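# Extend the deadbolt latch to its long backset

## Task

Adjust the deadbolt latch so it sits at the longer of its two backset lengths, and finish with the latch lying on the bench.

## Robot and tools

Robot: two six-joint arms, left_arm and right_arm, each with a two-pad gripper. Both bases sit on tilted plates joined by one metal frame behind them. A plate and its half of the frame count as part of that arm in any "too close" warning. Calibrated base poses in the scene frame: left_arm (-0.028, +0.381, +0.156) m, quat_wxyz (+0.914, -0.271, +0.300, +0.010); right_arm (-0.042, -0.153, +0.156) m, quat_wxyz (+0.914, +0.262, +0.308, +0.016).

Scene frame: origin at table-top height, halfway between the nominal bases; +z up, +x out over the table, +y toward left_arm. Arm names do not match image left and right. The gripper fingers point along its +z and close along its y; end_effector_position is the point between the pads, roughly 1 cm short of the tips. Printed hand poses can be off by a few centimetres, more at long reach.

A row is 14 numbers, each in [-1, 1], always for both arms: left_arm waist, shoulder, elbow, wrist pitch, wrist yaw, wrist roll, opening, then the same seven for right_arm. The six joint numbers are scaled offsets from that arm's Joint targets as they were when the call began (never from the previous row). Scale: 1.0 equals 1.202 rad waist, 1.258 shoulder, 1.3 elbow, 2.073 wrist pitch, 2.022 wrist yaw and wrist roll. The opening is absolute: +1 fully open, -1 shut. Stated joint ranges (rad): waist -2.618 to 3.054, shoulder 0.000 to 3.142, elbow 0.000 to 3.142, wrist pitch -1.571 to 1.571, wrist yaw -1.571 to 1.571, wrist roll -2.094 to 2.094. Real ends may differ by 0.059 rad; a request beyond a stated end by over 0.059 rad is refused entirely, and a request past the real end is clipped there, possibly reported as "joint sent to its limit".

Tools:
- execute_actions: actions is an empty list (LOOK, returns state and pictures), or one item. With rows (1 to 15 rows) and steps (at most 15, default 15, each 1/30 s) it runs those rows, repeating the final row if short; an action needs 7 steps or more. With only steps (up to 300) it waits, counted from the previous result, so your reply time is included. cameras: list of names, ["all"], or [] for none; an unknown name voids the call.
- move: target is one 14-number row or a list of up to 15 rows; every row is an offset from the same Joint targets, not from the row before. speed: rad/s for the joint with the longest way, 0.01 to 2, default 0.5, one value or one per target. blend: rad of corner rounding per target, default 0. Paths last at least 0.5 s; past 10 s they stop short. Joints move together and do not avoid obstacles or the other arm. Finger values go out at the start, or at each later target after everything settles. Result adds a "move:" line: done, off_target (resting over 0.035 rad from target), moving, held, or fault, plus limits=held and the worst joint error per arm. Neither done nor off_target tells you about contact. Pictures come unless cameras says otherwise.
- wait: seconds from 0 to 10; sends nothing new.
- zoom_image: camera (cam_high, cam_low, cam_left_wrist, cam_right_wrist) and region [x0, y0, x1, y1] in pixels of its latest full image, at most 504 by 504.
- show_instructions: no arguments; shows the reference pages (here a deadbolt latch manual).
- finished_scene: scene, the number of the current scene.

Timing: the robot runs while you think and write. Each result is captured 7 steps before its action ends; those steps run afterwards. Arms keep heading to the last target until they settle or a step is held. To stop an arm pressing on something, send 0 for all its joints, which recommands its Joint targets, or command them back past its Joint positions. Joint speed and per-step lead are capped, and tiny turns may not start.

Result lines: end_effector_position (m) and end_effector_quat_wxyz per gripper; Joint positions and Joint velocities per arm (rad, rad/s, then finger gap in m, 0.094 when open), "within noise" when still; Joint targets, the base for your next offsets; grip_measured on the same scale as commanded opening (reads up to 1.6 mm wide when empty, up to about 3 mm narrow on a squeezed hard part); grip_effort_nm, gripper motor effort, negative closing; joint torques, including arm weight, with joints 1 to 3 wrapping at ±28 N m; "joint command not followed" when the clearance check altered targets; MOTOR HOT at 75 °C and OVER-TEMPERATURE FAULT at 90 °C, after which that arm folds and idles. Each execute_actions result ends with the scene number.

Gripping: the fingers go to the commanded reading, so commanding about 0.05 under first contact gives full squeeze (50 to 64 N per pad). Close slowly on fragile parts; to release, command well above grip_measured.

Cameras, all 896x504: cam_high, cam_low, cam_left_wrist, cam_right_wrist. Wrist images may lag while moving.

Avoid: anything leaving the table, dropping or releasing moving parts, fast impacts, hard presses, arm-to-arm contact, long strain at full reach or against unreachable poses (heat). Loose objects may get brief outside pushes.

Each tool is called after ">>>" as name(argument=value, ...), one argument or row to a line, values as JSON.

Reference images:

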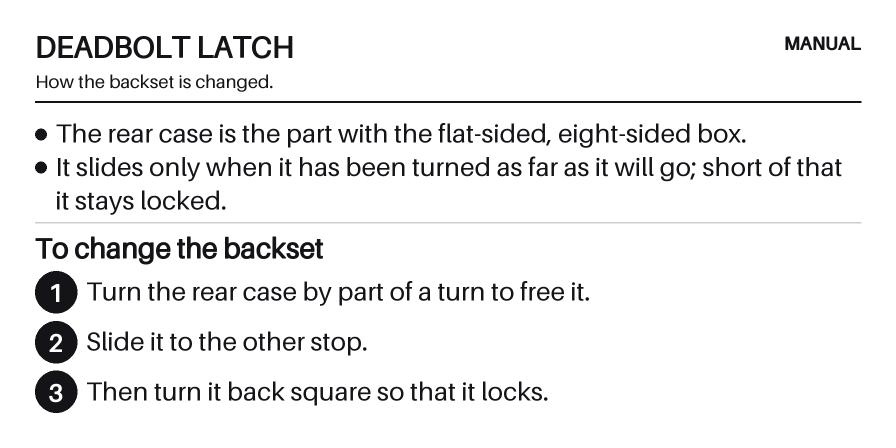

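## Session

>>> execute_actions(
  actions=[],
)

Scene clock: 0.00 s of 4900.00 s.
left_arm: end_effector_position=(+0.2864, +0.0497, +0.1443) grip_measured=+1.000 grip_effort_nm=n/a end_effector_quat_wxyz=(+0.223, +0.742, +0.611, -0.163) | right_arm: end_effector_position=(-0.1001, -0.5428, +0.2385) grip_measured=+1.000 grip_effort_nm=n/a end_effector_quat_wxyz=(+0.034, +0.959, -0.251, -0.125)
Joint positions: left_arm=[-1.001 2.091 1.261 -0.343 -0.475 1.065 0.094] | right_arm=[-2.391 1.687 1.589 -1.337 -0.639 1.415 0.094]
Joint velocities: within noise
Joint torques (N m): no reading
Motor temperatures (°C): left_arm=[29 35 31 31 27 28 27] | right_arm=[28 39 37 34 28 27 30]
Heat: left arm: 35 °C; right arm: 39 °C.
Joint targets: left_arm=[-1.019 2.082 1.268 -0.341 -0.462 1.064] | right_arm=[-2.404 1.681 1.594 -1.339 -0.630 1.415]

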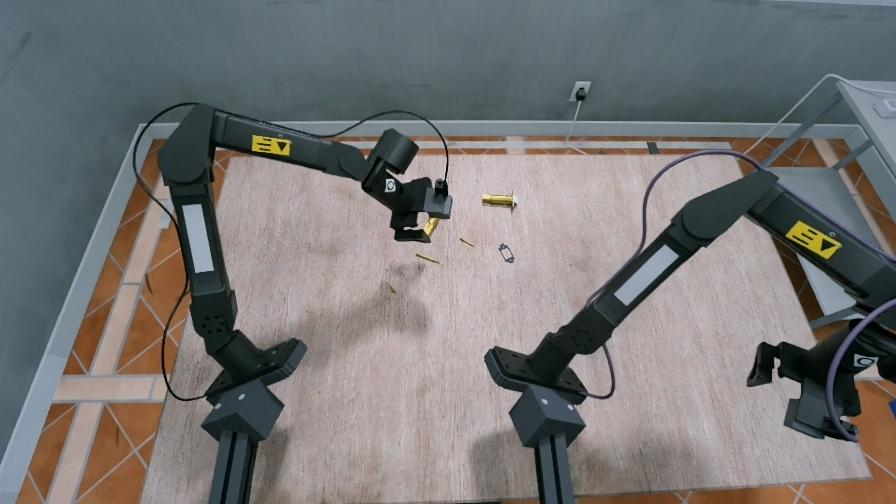

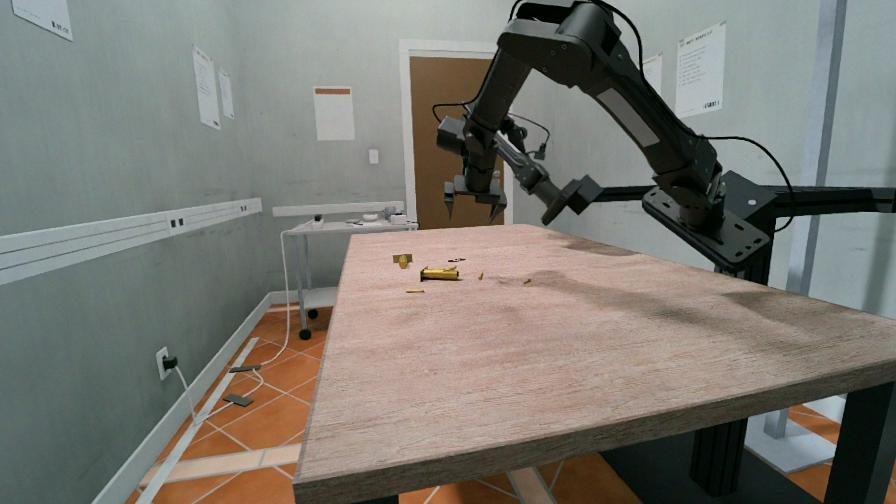

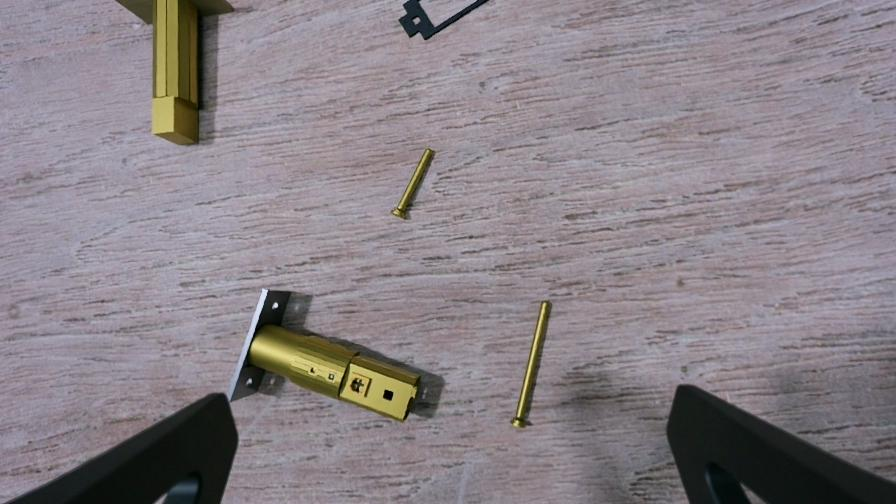

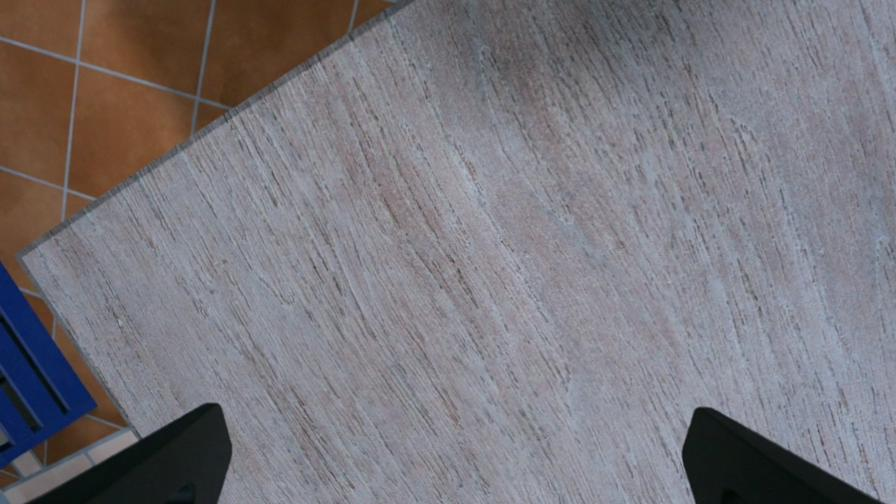

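>>> zoom_image(
  camera="cam_left_wrist",
  region=[200, 260, 480, 440],
)

>>> zoom_image(
  camera="cam_left_wrist",
  region=[80, 0, 360, 180],
)

>>> zoom_image(
  camera="cam_high",
  region=[380, 170, 560, 310],
)

>>> zoom_image(
  camera="cam_low",
  region=[360, 230, 500, 310],
)

Scaled by 1.800 from the camera's 896x504 image, which has a finer 1280x720 frame.

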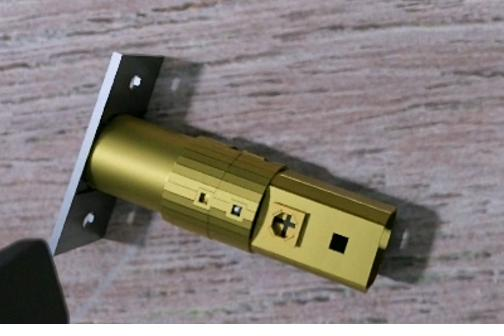

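Scaled by 1.800 from the camera's 896x504 image, which has a finer 1280x720 frame.

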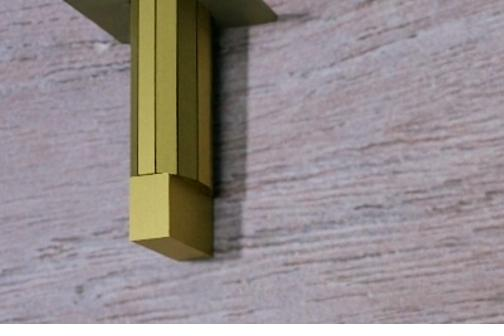

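Scaled by 2.800 from the camera's 896x504 image, which has a finer 1280x720 frame.

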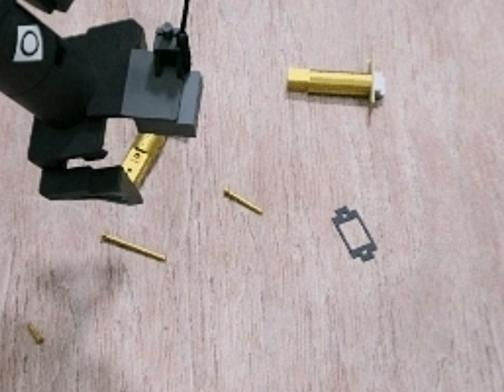

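Scaled by 3.600 from the camera's 896x504 image, which has a finer 1280x720 frame.

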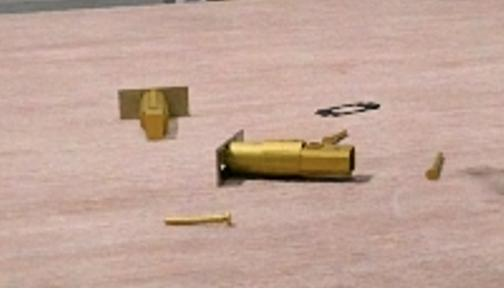

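>>> move(
  target=[0.349,-0.622,-0.514,0.406,0.313,-0.497,1, 0.960,-0.541,-0.226,0.067,0.213,-0.057,1],
  speed=1.0,
  cameras=["cam_high"],
)

Scene clock: 18.90 s of 4900.00 s.
left_arm: end_effector_position=(+0.4018, +0.2166, +0.2356) grip_measured=+1.000 grip_effort_nm=0.002 end_effector_quat_wxyz=(+0.399, +0.039, +0.779, -0.482) | right_arm: end_effector_position=(+0.1813, -0.4538, +0.1704) grip_measured=+1.000 grip_effort_nm=0.042 end_effector_quat_wxyz=(-0.039, +0.928, +0.359, -0.086)
Joint positions: left_arm=[-0.598 1.318 0.606 0.486 0.15 0.061 0.094] | right_arm=[-1.252 1.019 1.314 -1.21 -0.22 1.31 0.094]
Joint velocities: within noise
Joint torques (N m): left_arm=[-3.47 -5.67 3.9 1.32 0.57 -0.02] | right_arm=[-0.44 -7.99 3.7 0.05 0.32 -0.11]
Motor temperatures (°C): left_arm=[32 38 32 32 27 28 27] | right_arm=[30 41 37 34 28 27 30]
Heat: left arm: 38 °C; right arm: 41 °C.
Joint targets: left_arm=[-0.599 1.299 0.600 0.501 0.171 0.058] | right_arm=[-1.250 1.001 1.300 -1.201 -0.199 1.300]
Kept back: nothing.
move: done
Images, in order (width x height): cam_high 896x504.

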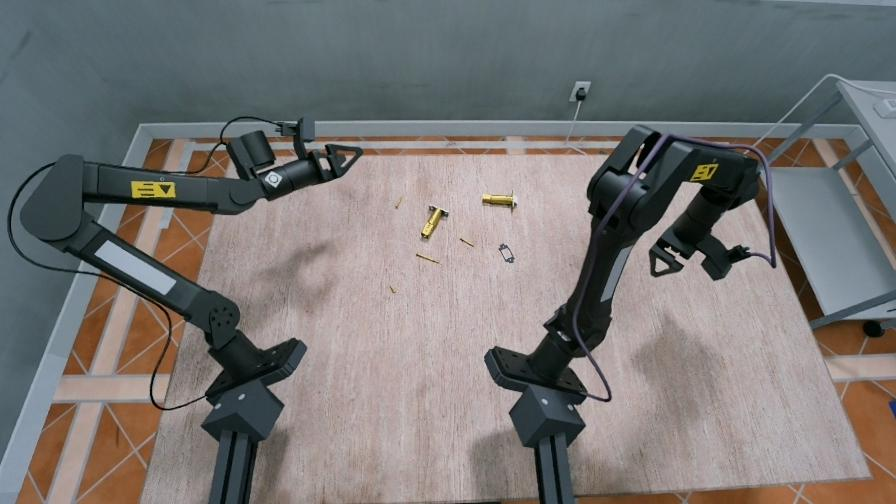

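>>> move(
  target=[0,0,0,0,0,0,1, 0.98,0,0,0.049,0.32,-0.025,1],
  speed=1.2,
  cameras=[],
)

>>> zoom_image(
  camera="cam_high",
  region=[390, 180, 530, 280],
)

Scene clock: 21.07 s of 4900.00 s.
left_arm: end_effector_position=(+0.4018, +0.2166, +0.2358) grip_measured=+1.000 grip_effort_nm=0.002 end_effector_quat_wxyz=(+0.400, +0.039, +0.779, -0.482) | right_arm: end_effector_position=(+0.3225, -0.3283, +0.1748) grip_measured=+1.000 grip_effort_nm=0.037 end_effector_quat_wxyz=(+0.006, +0.680, +0.733, +0.021)
Joint positions: left_arm=[-0.598 1.318 0.606 0.487 0.151 0.061 0.094] | right_arm=[-0.079 1.019 1.314 -1.109 0.43 1.261 0.094]
Joint velocities: within noise
Joint torques (N m): left_arm=[-3.52 -5.65 3.93 1.28 0.65 -0.04] | right_arm=[1.29 -7.68 3.75 0.28 0.17 -0.12]
Motor temperatures (°C): left_arm=[32 38 32 32 27 28 27] | right_arm=[30 41 37 34 28 27 30]
Heat: left arm: 38 °C; right arm: 41 °C.
Joint targets: left_arm=[-0.599 1.299 0.600 0.501 0.171 0.058] | right_arm=[-0.072 1.001 1.300 -1.099 0.447 1.249]
Kept back: nothing.
move: done
No camera images: "cameras" was empty.

Scaled by 3.600 from the camera's 896x504 image, which has a finer 1280x720 frame.

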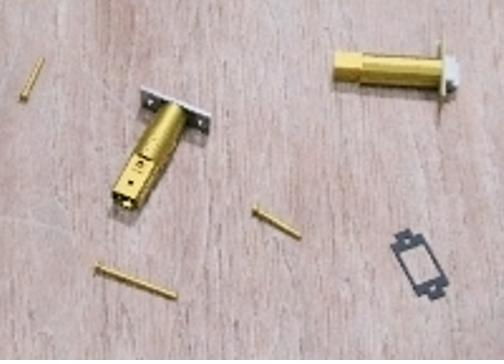

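>>> move(
  target=[0,0,0,0,0,0,1, 0.6925,0.909,0.4146,-0.034,0.188,-0.004,1],
  speed=1.0,
  cameras=["cam_right_wrist","cam_high","cam_low","cam_left_wrist"],
)

>>> zoom_image(
  camera="cam_left_wrist",
  region=[200, 100, 700, 400],
)

Scene clock: 23.50 s of 4900.00 s.
left_arm: end_effector_position=(+0.4019, +0.2167, +0.2359) grip_measured=+1.000 grip_effort_nm=-0.002 end_effector_quat_wxyz=(+0.400, +0.039, +0.779, -0.482) | right_arm: end_effector_position=(+0.3825, +0.0380, +0.1149) grip_measured=+1.000 grip_effort_nm=0.032 end_effector_quat_wxyz=(-0.011, +0.247, +0.969, +0.000)
Joint positions: left_arm=[-0.598 1.318 0.606 0.487 0.151 0.061 0.094] | right_arm=[0.75 2.148 1.819 -1.154 0.81 1.251 0.094]
Joint velocities: within noise
Joint torques (N m): left_arm=[-3.47 -5.75 3.89 1.3 0.62 0] | right_arm=[7.92 -7.56 5.37 -0.12 0.19 -0.12]
Motor temperatures (°C): left_arm=[31 37 32 32 27 28 27] | right_arm=[30 42 37 34 28 27 30]
Heat: left arm: 37 °C; right arm: 42 °C.
Joint targets: left_arm=[-0.599 1.299 0.600 0.501 0.171 0.059] | right_arm=[0.761 2.144 1.839 -1.170 0.827 1.241]
Kept back: nothing.
move: done
camera_calibration:
cam_left_wrist: T_world_to_cam=[[-0.460328, -0.542708, 0.702542, 0.138478], [-0.856633, 0.063864, -0.511959, 0.488236], [0.232977, -0.83749, -0.4943, 0.290168], [0, 0, 0, 1]] pos_world=[0.414382, 0.286985, 0.2961]
cam_right_wrist: T_world_to_cam=[[-0.486576, -0.873636, -0.00172515, 0.221934], [-0.782484, 0.434929, 0.445596, 0.270005], [-0.388538, 0.218166, -0.895233, 0.331706], [0, 0, 0, 1]] pos_world=[0.448143, 0.00408985, 0.177023]

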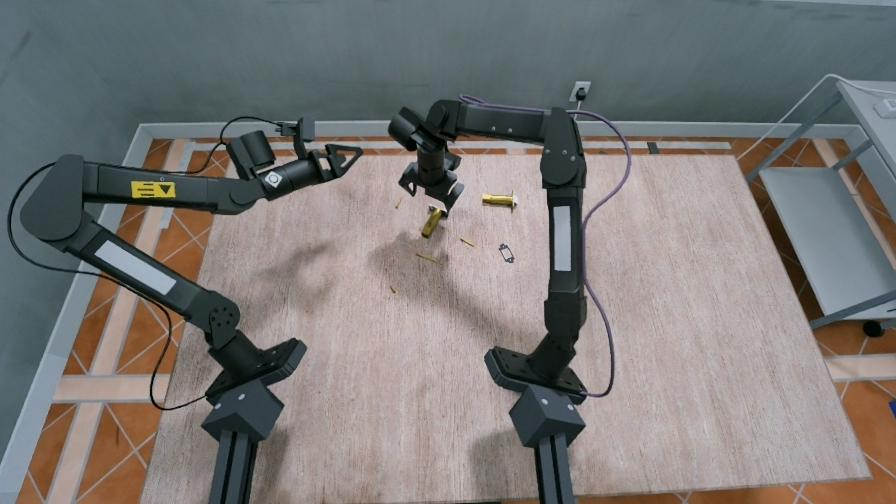

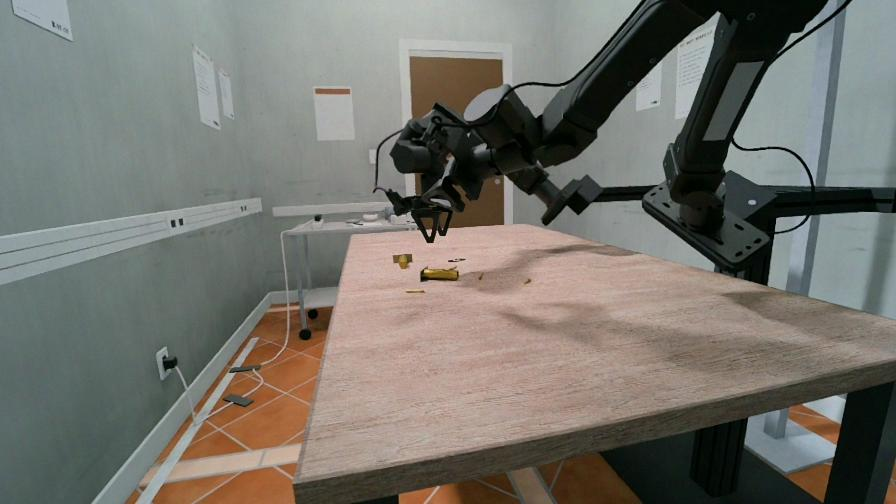

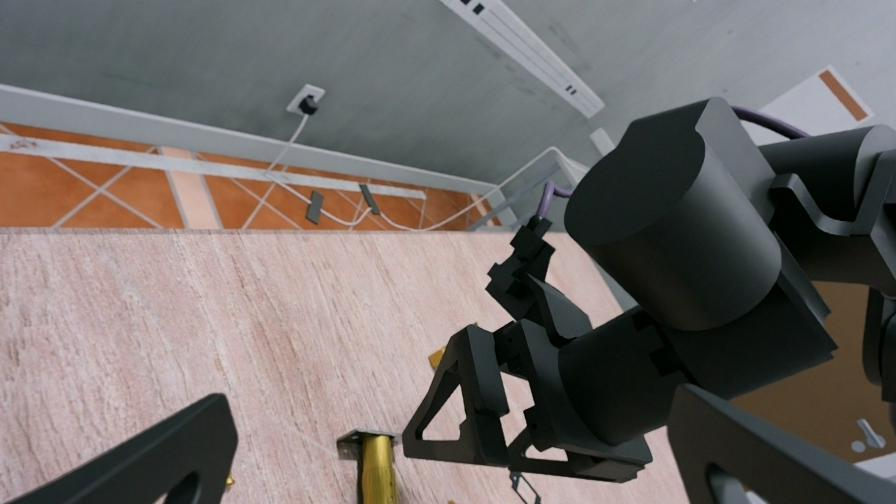

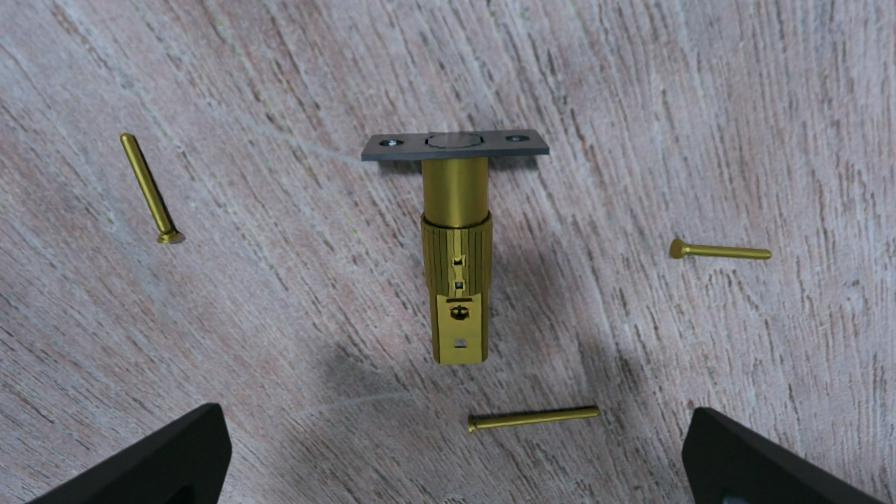

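Scaled by 1.008 from the camera's 896x504 image, which has a finer 1280x720 frame.

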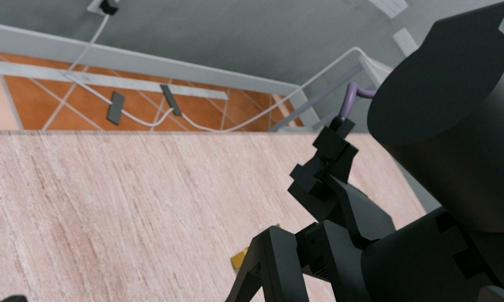

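>>> zoom_image(
  camera="cam_right_wrist",
  region=[340, 110, 580, 380],
)

>>> zoom_image(
  camera="cam_low",
  region=[400, 250, 480, 300],
)

Scaled by 1.867 from the camera's 896x504 image, which has a finer 1280x720 frame.

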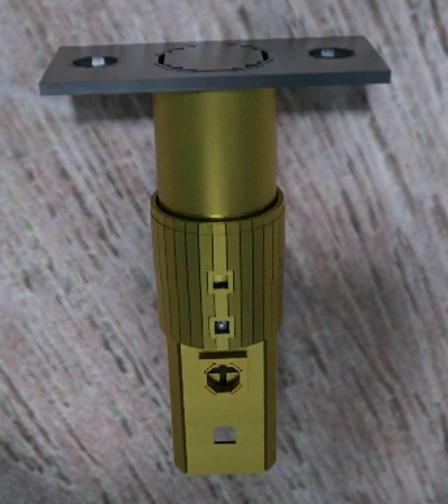

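Scaled by 6.300 from the camera's 896x504 image, which has a finer 1280x720 frame.

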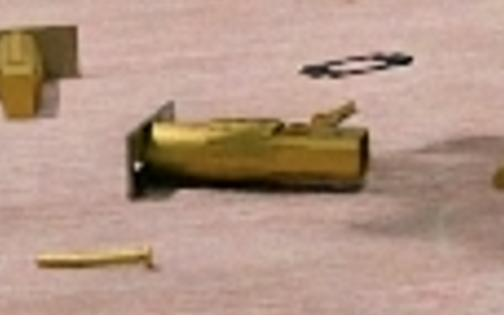

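>>> move(
  target=[0,0,0,0,0,0,1, -0.086,0.006,-0.075,0.104,-0.007,-0.079,0.15],
  speed=0.4,
  cameras=["cam_right_wrist"],
)

Scene clock: 27.37 s of 4900.00 s.
left_arm: end_effector_position=(+0.4019, +0.2167, +0.2359) grip_measured=+1.000 grip_effort_nm=0.002 end_effector_quat_wxyz=(+0.400, +0.039, +0.779, -0.482) | right_arm: end_effector_position=(+0.3998, +0.0258, +0.0723) grip_measured=+0.152 grip_effort_nm=-0.051 end_effector_quat_wxyz=(-0.001, +0.246, +0.969, -0.001)
Joint positions: left_arm=[-0.598 1.318 0.606 0.487 0.151 0.061 0.094] | right_arm=[0.648 2.148 1.753 -0.966 0.81 1.093 0.054]
Joint velocities: within noise
Joint torques (N m): left_arm=[-3.41 -5.75 3.82 1.28 0.63 -0.03] | right_arm=[7.73 -7.42 2.65 0.16 0.02 -0.13]
Motor temperatures (°C): left_arm=[31 37 32 33 27 28 27] | right_arm=[31 42 37 34 28 27 30]
Heat: left arm: 37 °C; right arm: 42 °C.
Joint targets: left_arm=[-0.599 1.299 0.600 0.501 0.171 0.059] | right_arm=[0.657 2.152 1.741 -0.954 0.813 1.081]
Kept back: nothing.
move: done
camera_calibration:
cam_right_wrist: T_world_to_cam=[[-0.485503, -0.874213, -0.00623018, 0.219508], [-0.791166, 0.436328, 0.428572, 0.31248], [-0.371945, 0.213002, -0.903486, 0.297042], [0, 0, 0, 1]] pos_world=[0.464278, -0.00771742, 0.135821]
Images, in order (width x height): cam_right_wrist 896x504.

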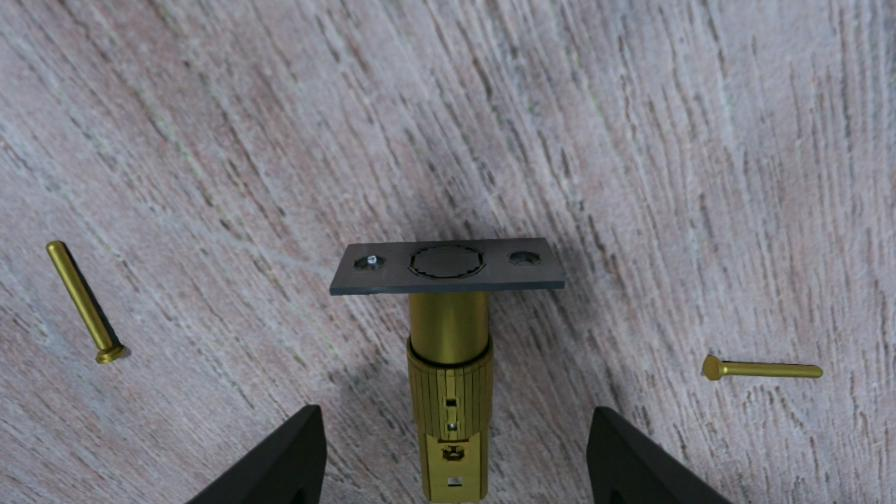

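>>> move(
  target=[0,0,0,0,0,0,1, -0.055,0.029,-0.042,0.076,-0.009,-0.046,0.15],
  speed=0.3,
  cameras=["cam_right_wrist","cam_low"],
)

>>> zoom_image(
  camera="cam_low",
  region=[380, 180, 500, 300],
)

Scene clock: 30.00 s of 4900.00 s.
left_arm: end_effector_position=(+0.4019, +0.2167, +0.2360) grip_measured=+1.000 grip_effort_nm=0.002 end_effector_quat_wxyz=(+0.400, +0.039, +0.779, -0.482) | right_arm: end_effector_position=(+0.4033, +0.0243, +0.0355) grip_measured=+0.152 grip_effort_nm=-0.051 end_effector_quat_wxyz=(+0.004, +0.248, +0.969, -0.001)
Joint positions: left_arm=[-0.598 1.318 0.606 0.488 0.151 0.061 0.094] | right_arm=[0.584 2.175 1.697 -0.809 0.803 1 0.054]
Joint velocities: within noise
Joint torques (N m): left_arm=[-3.43 -5.61 3.79 1.3 0.62 -0.02] | right_arm=[7.56 -7.01 2.55 0.18 -0.1 -0.12]
Motor temperatures (°C): left_arm=[31 37 32 33 27 28 27] | right_arm=[31 42 37 34 28 27 30]
Heat: left arm: 37 °C; right arm: 42 °C.
Joint targets: left_arm=[-0.599 1.299 0.600 0.501 0.171 0.059] | right_arm=[0.591 2.188 1.687 -0.796 0.795 0.988]
Kept back: nothing.
move: done
camera_calibration:
cam_right_wrist: T_world_to_cam=[[-0.48834, -0.872619, -0.00776554, 0.220893], [-0.793769, 0.440481, 0.419414, 0.332928], [-0.362568, 0.21098, -0.907762, 0.261834], [0, 0, 0, 1]] pos_world=[0.467071, -0.00913445, 0.0997635]
Images, in order (width x height): cam_low 896x504, cam_right_wrist 896x504.

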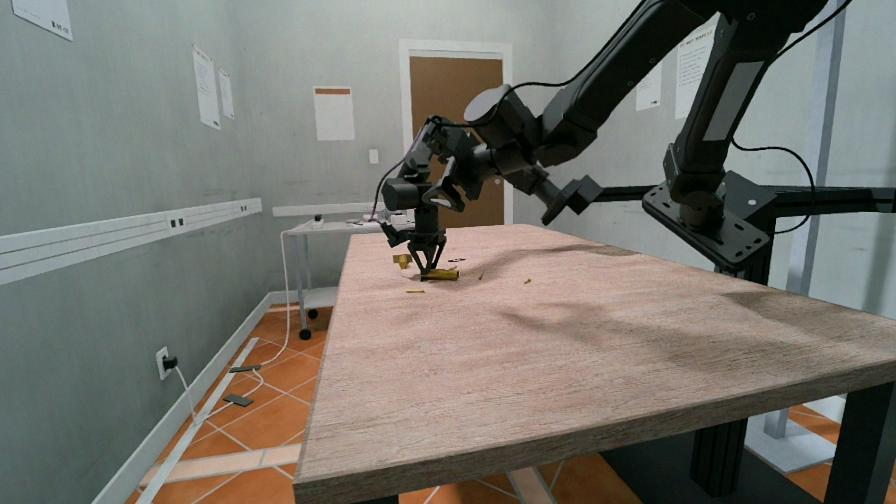

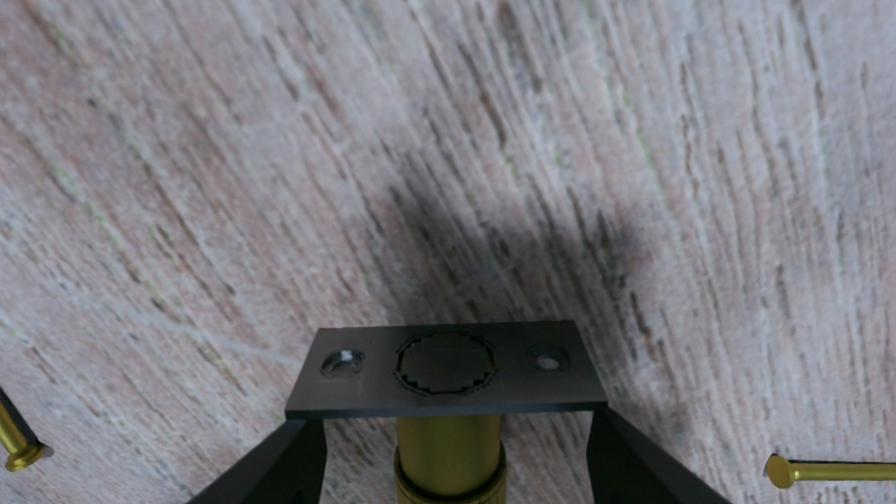

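Scaled by 4.200 from the camera's 896x504 image, which has a finer 1280x720 frame.

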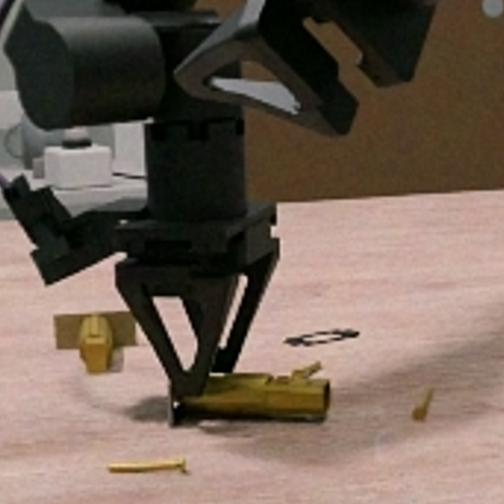

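>>> move(
  target=[0,0,0,0,0,0,1, -0.010,0.011,-0.019,0.0237,-0.001,-0.0084,0.15],
  speed=0.1,
  cameras=["cam_right_wrist","cam_low"],
)

>>> zoom_image(
  camera="cam_low",
  region=[390, 230, 480, 300],
)

Scene clock: 32.13 s of 4900.00 s.
left_arm: end_effector_position=(+0.4019, +0.2167, +0.2360) grip_measured=+1.000 grip_effort_nm=0.007 end_effector_quat_wxyz=(+0.400, +0.039, +0.779, -0.482) | right_arm: end_effector_position=(+0.4004, +0.0276, +0.0257) grip_measured=+0.152 grip_effort_nm=-0.051 end_effector_quat_wxyz=(+0.005, +0.247, +0.969, +0.000)
Joint positions: left_arm=[-0.598 1.318 0.606 0.488 0.151 0.061 0.094] | right_arm=[0.575 2.186 1.673 -0.76 0.801 0.983 0.054]
Joint velocities: within noise
Joint torques (N m): left_arm=[-3.47 -5.72 3.85 1.28 0.63 -0.04] | right_arm=[7.39 -6.86 2.41 0.19 -0.09 -0.13]
Motor temperatures (°C): left_arm=[31 37 32 33 27 28 27] | right_arm=[31 42 37 34 28 27 30]
Heat: left arm: 37 °C; right arm: 42 °C.
Joint targets: left_arm=[-0.599 1.299 0.600 0.501 0.171 0.059] | right_arm=[0.579 2.202 1.662 -0.747 0.793 0.971]
Kept back: nothing.
move: done
camera_calibration:
cam_right_wrist: T_world_to_cam=[[-0.487483, -0.873069, -0.0105321, 0.221969], [-0.795548, 0.439163, 0.417421, 0.334098], [-0.359812, 0.211864, -0.908652, 0.250081], [0, 0, 0, 1]] pos_world=[0.463979, -0.00591228, 0.0901154]
Images, in order (width x height): cam_low 896x504, cam_right_wrist 896x504.

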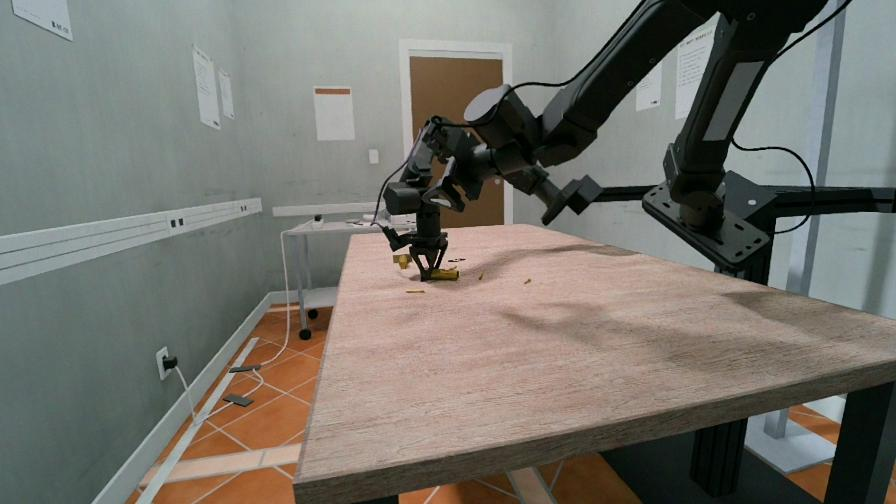

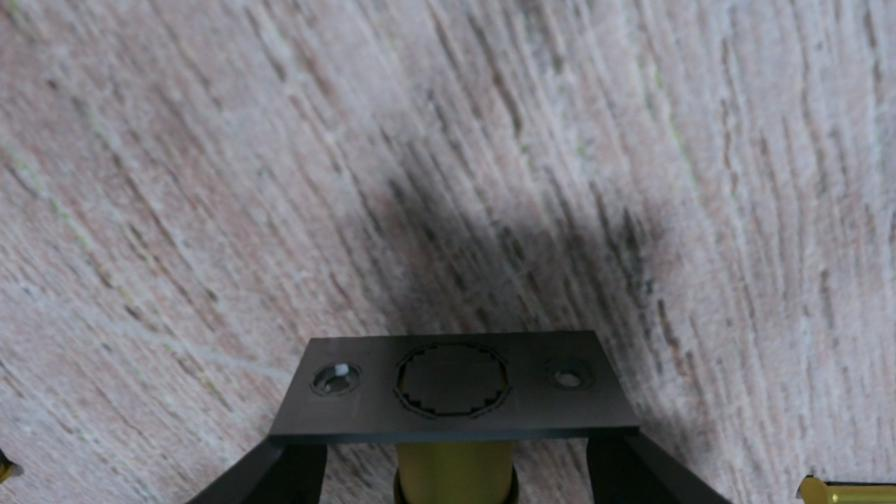

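Scaled by 5.600 from the camera's 896x504 image, which has a finer 1280x720 frame.

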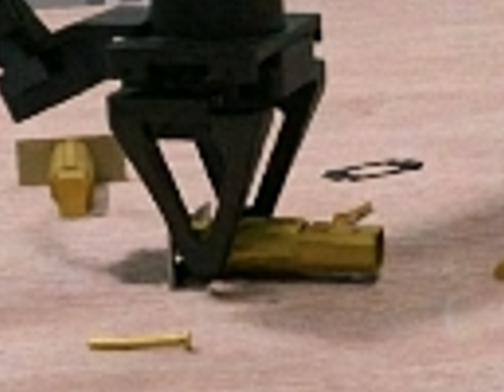

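>>> execute_actions(
  actions=[
    {"rows":[[0,0,0,0,0,0,1,0,0,0,0,0,0,0.1],[0,0,0,0,0,0,1,0,0,0,0,0,0,0.05],[0,0,0,0,0,0,1,0,0,0,0,0,0,0],[0,0,0,0,0,0,1,0,0,0,0,0,0,-0.05],[0,0,0,0,0,0,1,0,0,0,0,0,0,-0.1],[0,0,0,0,0,0,1,0,0,0,0,0,0,-0.15],[0,0,0,0,0,0,1,0,0,0,0,0,0,-0.2],[0,0,0,0,0,0,1,0,0,0,0,0,0,-0.25],[0,0,0,0,0,0,1,0,0,0,0,0,0,-0.3],[0,0,0,0,0,0,1,0,0,0,0,0,0,-0.34],[0,0,0,0,0,0,1,0,0,0,0,0,0,-0.37],[0,0,0,0,0,0,1,0,0,0,0,0,0,-0.4],[0,0,0,0,0,0,1,0,0,0,0,0,0,-0.42],[0,0,0,0,0,0,1,0,0,0,0,0,0,-0.44],[0,0,0,0,0,0,1,0,0,0,0,0,0,-0.45]]},
  ],
)

>>> execute_actions(
  actions=[
    {"rows":[[0,0,0,0,0,0,1,0,0,0,0,0,0,-0.46],[0,0,0,0,0,0,1,0,0,0,0,0,0,-0.47],[0,0,0,0,0,0,1,0,0,0,0,0,0,-0.48],[0,0,0,0,0,0,1,0,0,0,0,0,0,-0.49],[0,0,0,0,0,0,1,0,0,0,0,0,0,-0.5],[0,0,0,0,0,0,1,0,0,0,0,0,0,-0.51],[0,0,0,0,0,0,1,0,0,0,0,0,0,-0.52],[0,0,0,0,0,0,1,0,0,0,0,0,0,-0.53],[0,0,0,0,0,0,1,0,0,0,0,0,0,-0.55],[0,0,0,0,0,0,1,0,0,0,0,0,0,-0.57],[0,0,0,0,0,0,1,0,0,0,0,0,0,-0.59],[0,0,0,0,0,0,1,0,0,0,0,0,0,-0.61],[0,0,0,0,0,0,1,0,0,0,0,0,0,-0.63],[0,0,0,0,0,0,1,0,0,0,0,0,0,-0.65],[0,0,0,0,0,0,1,0,0,0,0,0,0,-0.67]]},
  ],
)

>>> wait(
  seconds=0.3,
  cameras=["cam_right_wrist"],
)

Scene clock: 33.27 s of 4900.00 s.
left_arm: end_effector_position=(+0.4019, +0.2167, +0.2360) grip_measured=+1.000 grip_effort_nm=0.002 end_effector_quat_wxyz=(+0.400, +0.039, +0.779, -0.482) | right_arm: end_effector_position=(+0.4005, +0.0277, +0.0257) grip_measured=-0.218 grip_effort_nm=0.061 end_effector_quat_wxyz=(+0.005, +0.247, +0.969, +0.000)
Joint positions: left_arm=[-0.598 1.318 0.606 0.488 0.151 0.061 0.094] | right_arm=[0.575 2.186 1.673 -0.759 0.801 0.982 0.037]
Joint velocities: left_arm=[within noise] | right_arm=[0.012 -0.002 -0.017 -0.022 0.022 -0.022 -0.066]
Joint torques (N m): left_arm=[-3.52 -5.67 3.81 1.28 0.62 -0.04] | right_arm=[7.38 -6.84 2.44 0.18 -0.1 -0.12]
Motor temperatures (°C): left_arm=[31 37 32 33 27 28 27] | right_arm=[31 42 37 34 28 27 30]
Heat: left arm: 37 °C; right arm: 42 °C.
Joint targets: left_arm=[-0.599 1.299 0.600 0.501 0.171 0.059] | right_arm=[0.579 2.202 1.662 -0.747 0.793 0.971]
Steps of this call (1-26: nothing new was sent; 27-34: this action's first 8). Readings (joint positions of left_arm | right_arm):
27: [-0.598 1.318 0.606 0.488 0.151 0.061] | [0.575 2.186 1.673 -0.759 0.801 0.982]
28: [-0.598 1.318 0.606 0.488 0.151 0.061] | [0.575 2.186 1.673 -0.759 0.801 0.982]
30: [-0.598 1.318 0.606 0.488 0.151 0.061] | [0.575 2.186 1.673 -0.759 0.801 0.982]
34: the state above

Scene clock: 33.77 s of 4900.00 s.
left_arm: end_effector_position=(+0.4019, +0.2167, +0.2360) grip_measured=+1.000 grip_effort_nm=-0.002 end_effector_quat_wxyz=(+0.400, +0.039, +0.779, -0.482) | right_arm: end_effector_position=(+0.4006, +0.0278, +0.0257) grip_measured=-0.522 grip_effort_nm=-0.095 end_effector_quat_wxyz=(+0.005, +0.248, +0.969, +0.000)
Joint positions: left_arm=[-0.598 1.318 0.606 0.488 0.151 0.061 0.094] | right_arm=[0.575 2.186 1.673 -0.758 0.8 0.982 0.022]
Joint velocities: left_arm=[within noise] | right_arm=[0.007 -0.002 0.007 -0.007 0.051 0.022 -0.011]
Joint torques (N m): left_arm=[-3.44 -5.72 3.85 1.3 0.63 -0.05] | right_arm=[7.36 -6.83 2.4 0.18 -0.1 -0.11]
Motor temperatures (°C): left_arm=[31 37 32 33 27 28 27] | right_arm=[32 42 37 34 28 27 30]
Heat: left arm: 37 °C; right arm: 42 °C.
Joint targets: left_arm=[-0.599 1.299 0.600 0.501 0.171 0.059] | right_arm=[0.579 2.202 1.662 -0.747 0.793 0.971]
Steps of this call (1-7: your previous action's last 7; 8-15: this action's first 8). Readings (joint positions of left_arm | right_arm):
8: [-0.598 1.318 0.606 0.488 0.151 0.061] | [0.575 2.186 1.673 -0.759 0.801 0.982]
9: [-0.598 1.318 0.606 0.488 0.151 0.061] | [0.575 2.186 1.673 -0.758 0.801 0.982]
11: [-0.598 1.318 0.606 0.488 0.151 0.061] | [0.575 2.186 1.673 -0.758 0.801 0.982]
15: the state above

Scene clock: 34.30 s of 4900.00 s.
left_arm: end_effector_position=(+0.4019, +0.2167, +0.2360) grip_measured=+1.000 grip_effort_nm=0.002 end_effector_quat_wxyz=(+0.400, +0.039, +0.779, -0.482) | right_arm: end_effector_position=(+0.4006, +0.0278, +0.0257) grip_measured=-0.563 grip_effort_nm=-0.979 end_effector_quat_wxyz=(+0.005, +0.248, +0.969, +0.000)
Joint positions: left_arm=[-0.598 1.318 0.606 0.488 0.151 0.061 0.094] | right_arm=[0.575 2.186 1.673 -0.758 0.8 0.982 0.021]
Joint velocities: within noise
Joint torques (N m): left_arm=[-3.59 -5.65 3.85 1.29 0.62 -0.03] | right_arm=[7.36 -6.84 2.43 0.18 -0.09 -0.11]
Motor temperatures (°C): left_arm=[31 37 32 33 27 28 27] | right_arm=[32 42 37 34 28 27 30]
Heat: left arm: 37 °C; right arm: 42 °C.
Joint targets: left_arm=[-0.599 1.299 0.600 0.501 0.171 0.059] | right_arm=[0.579 2.202 1.662 -0.747 0.793 0.971]
Steps of this call (1-7: your previous action's last 7; 8-15: toward your last target; 16: nothing new was sent). Readings (joint positions of left_arm | right_arm):
1: [-0.598 1.318 0.606 0.488 0.151 0.061] | [0.575 2.186 1.673 -0.758 0.800 0.982]
2: [-0.598 1.318 0.606 0.488 0.151 0.061] | [0.575 2.186 1.673 -0.758 0.800 0.982]
4: [-0.598 1.318 0.606 0.488 0.151 0.061] | [0.575 2.186 1.673 -0.758 0.800 0.982]
8: [-0.598 1.318 0.606 0.488 0.151 0.061] | [0.575 2.186 1.673 -0.758 0.800 0.982]
16: the state above
All arms were judged still, so your last target was given up. Each gripper or tool keeps its last command.
camera_calibration:
cam_right_wrist: T_world_to_cam=[[-0.487755, -0.872903, -0.0116335, 0.222387], [-0.795726, 0.439071, 0.417178, 0.334274], [-0.359048, 0.212738, -0.90875, 0.249796], [0, 0, 0, 1]] pos_world=[0.46415, -0.00578842, 0.0901378]
Images, in order (width x height): cam_right_wrist 896x504.

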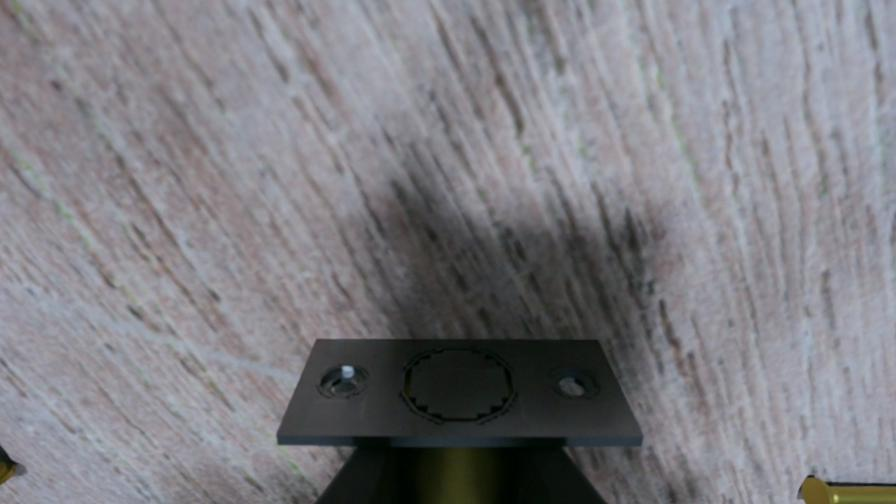

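>>> move(
  target=[
    [0,0,0,0,0,0,1, 0.065,-0.040,0.0615,-0.100,0.009,0.054,-0.67],
    [0,0,0,0,0,0,1, 0.068,-0.5616,-0.383,0.192,-0.0635,0.0445,-0.67],
  ],
  speed=[0.3,0.6],
  blend=0.05,
  cameras=["all"],
)

Scene clock: 37.50 s of 4900.00 s.
left_arm: end_effector_position=(+0.4019, +0.2167, +0.2360) grip_measured=+1.000 grip_effort_nm=-0.002 end_effector_quat_wxyz=(+0.400, +0.039, +0.779, -0.482) | right_arm: end_effector_position=(+0.4302, -0.0465, +0.1610) grip_measured=-0.564 grip_effort_nm=-0.984 end_effector_quat_wxyz=(+0.114, +0.436, +0.867, +0.210)
Joint positions: left_arm=[-0.598 1.318 0.606 0.488 0.151 0.061 0.094] | right_arm=[0.635 1.514 1.179 -0.369 0.681 1.063 0.02]
Joint velocities: within noise
Joint torques (N m): left_arm=[-3.47 -5.7 3.92 1.26 0.6 -0.02] | right_arm=[6.31 -6.65 3.02 0.91 -0.32 -0.02]
Motor temperatures (°C): left_arm=[31 37 32 33 27 28 27] | right_arm=[32 43 37 34 28 27 30]
Heat: left arm: 37 °C; right arm: 43 °C.
Joint targets: left_arm=[-0.599 1.299 0.600 0.501 0.171 0.059] | right_arm=[0.661 1.496 1.164 -0.349 0.665 1.061]
Kept back: nothing.
move: done
camera_calibration:
cam_left_wrist: T_world_to_cam=[[-0.46057, -0.542454, 0.70258, 0.138452], [-0.856444, 0.0636326, -0.512304, 0.488381], [0.233194, -0.837672, -0.493889, 0.290067], [0, 0, 0, 1]] pos_world=[0.414396, 0.287008, 0.296187]
cam_right_wrist: T_world_to_cam=[[-0.711608, -0.521214, -0.471116, 0.360205], [-0.695494, 0.617569, 0.367283, 0.30719], [0.0995133, 0.58902, -0.801968, 0.202209], [0, 0, 0, 1]] pos_world=[0.449851, -0.121072, 0.219037]

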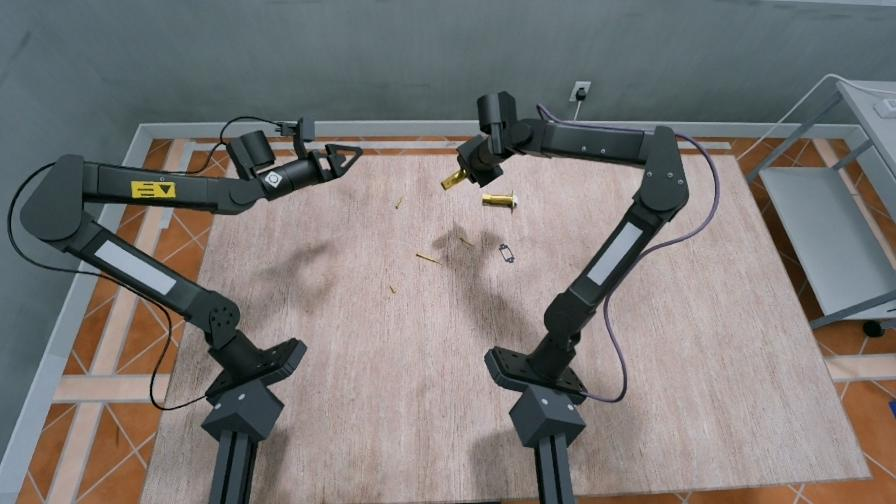

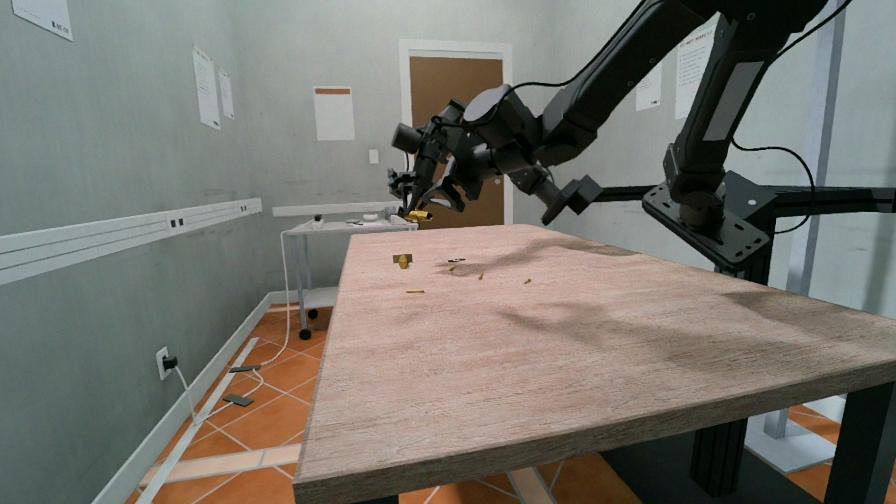

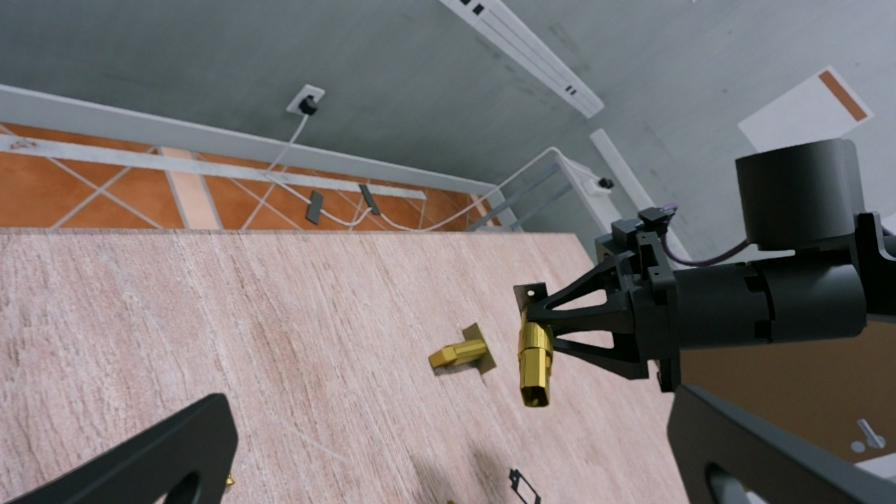

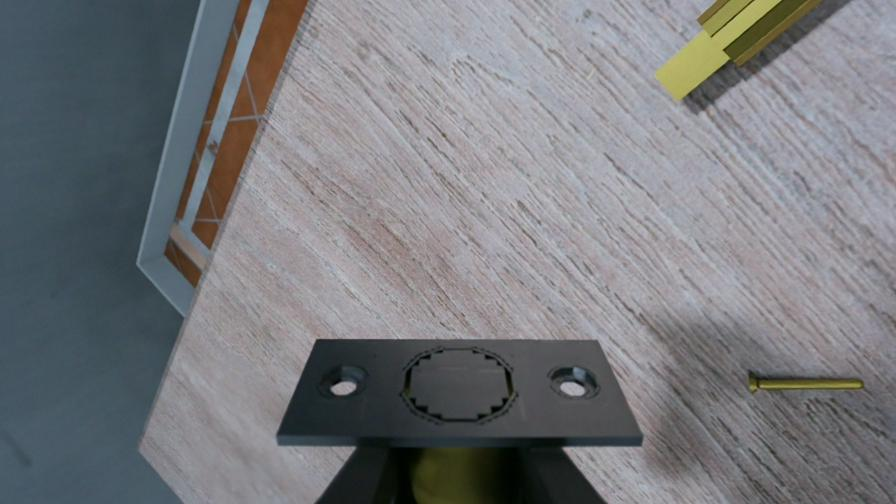

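>>> zoom_image(
  camera="cam_left_wrist",
  region=[480, 260, 620, 420],
)

>>> zoom_image(
  camera="cam_high",
  region=[420, 130, 540, 220],
)

Scaled by 3.150 from the camera's 896x504 image, which has a finer 1280x720 frame.

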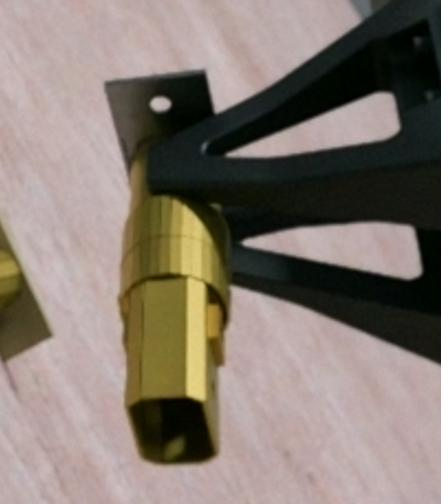

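Scaled by 4.200 from the camera's 896x504 image, which has a finer 1280x720 frame.

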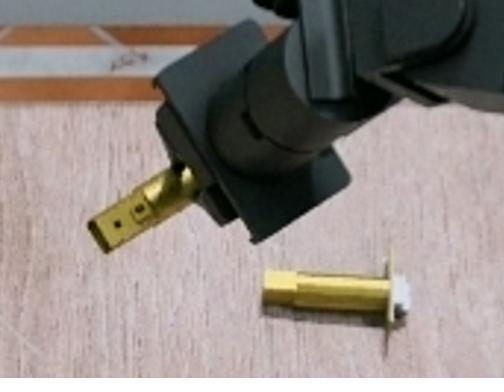

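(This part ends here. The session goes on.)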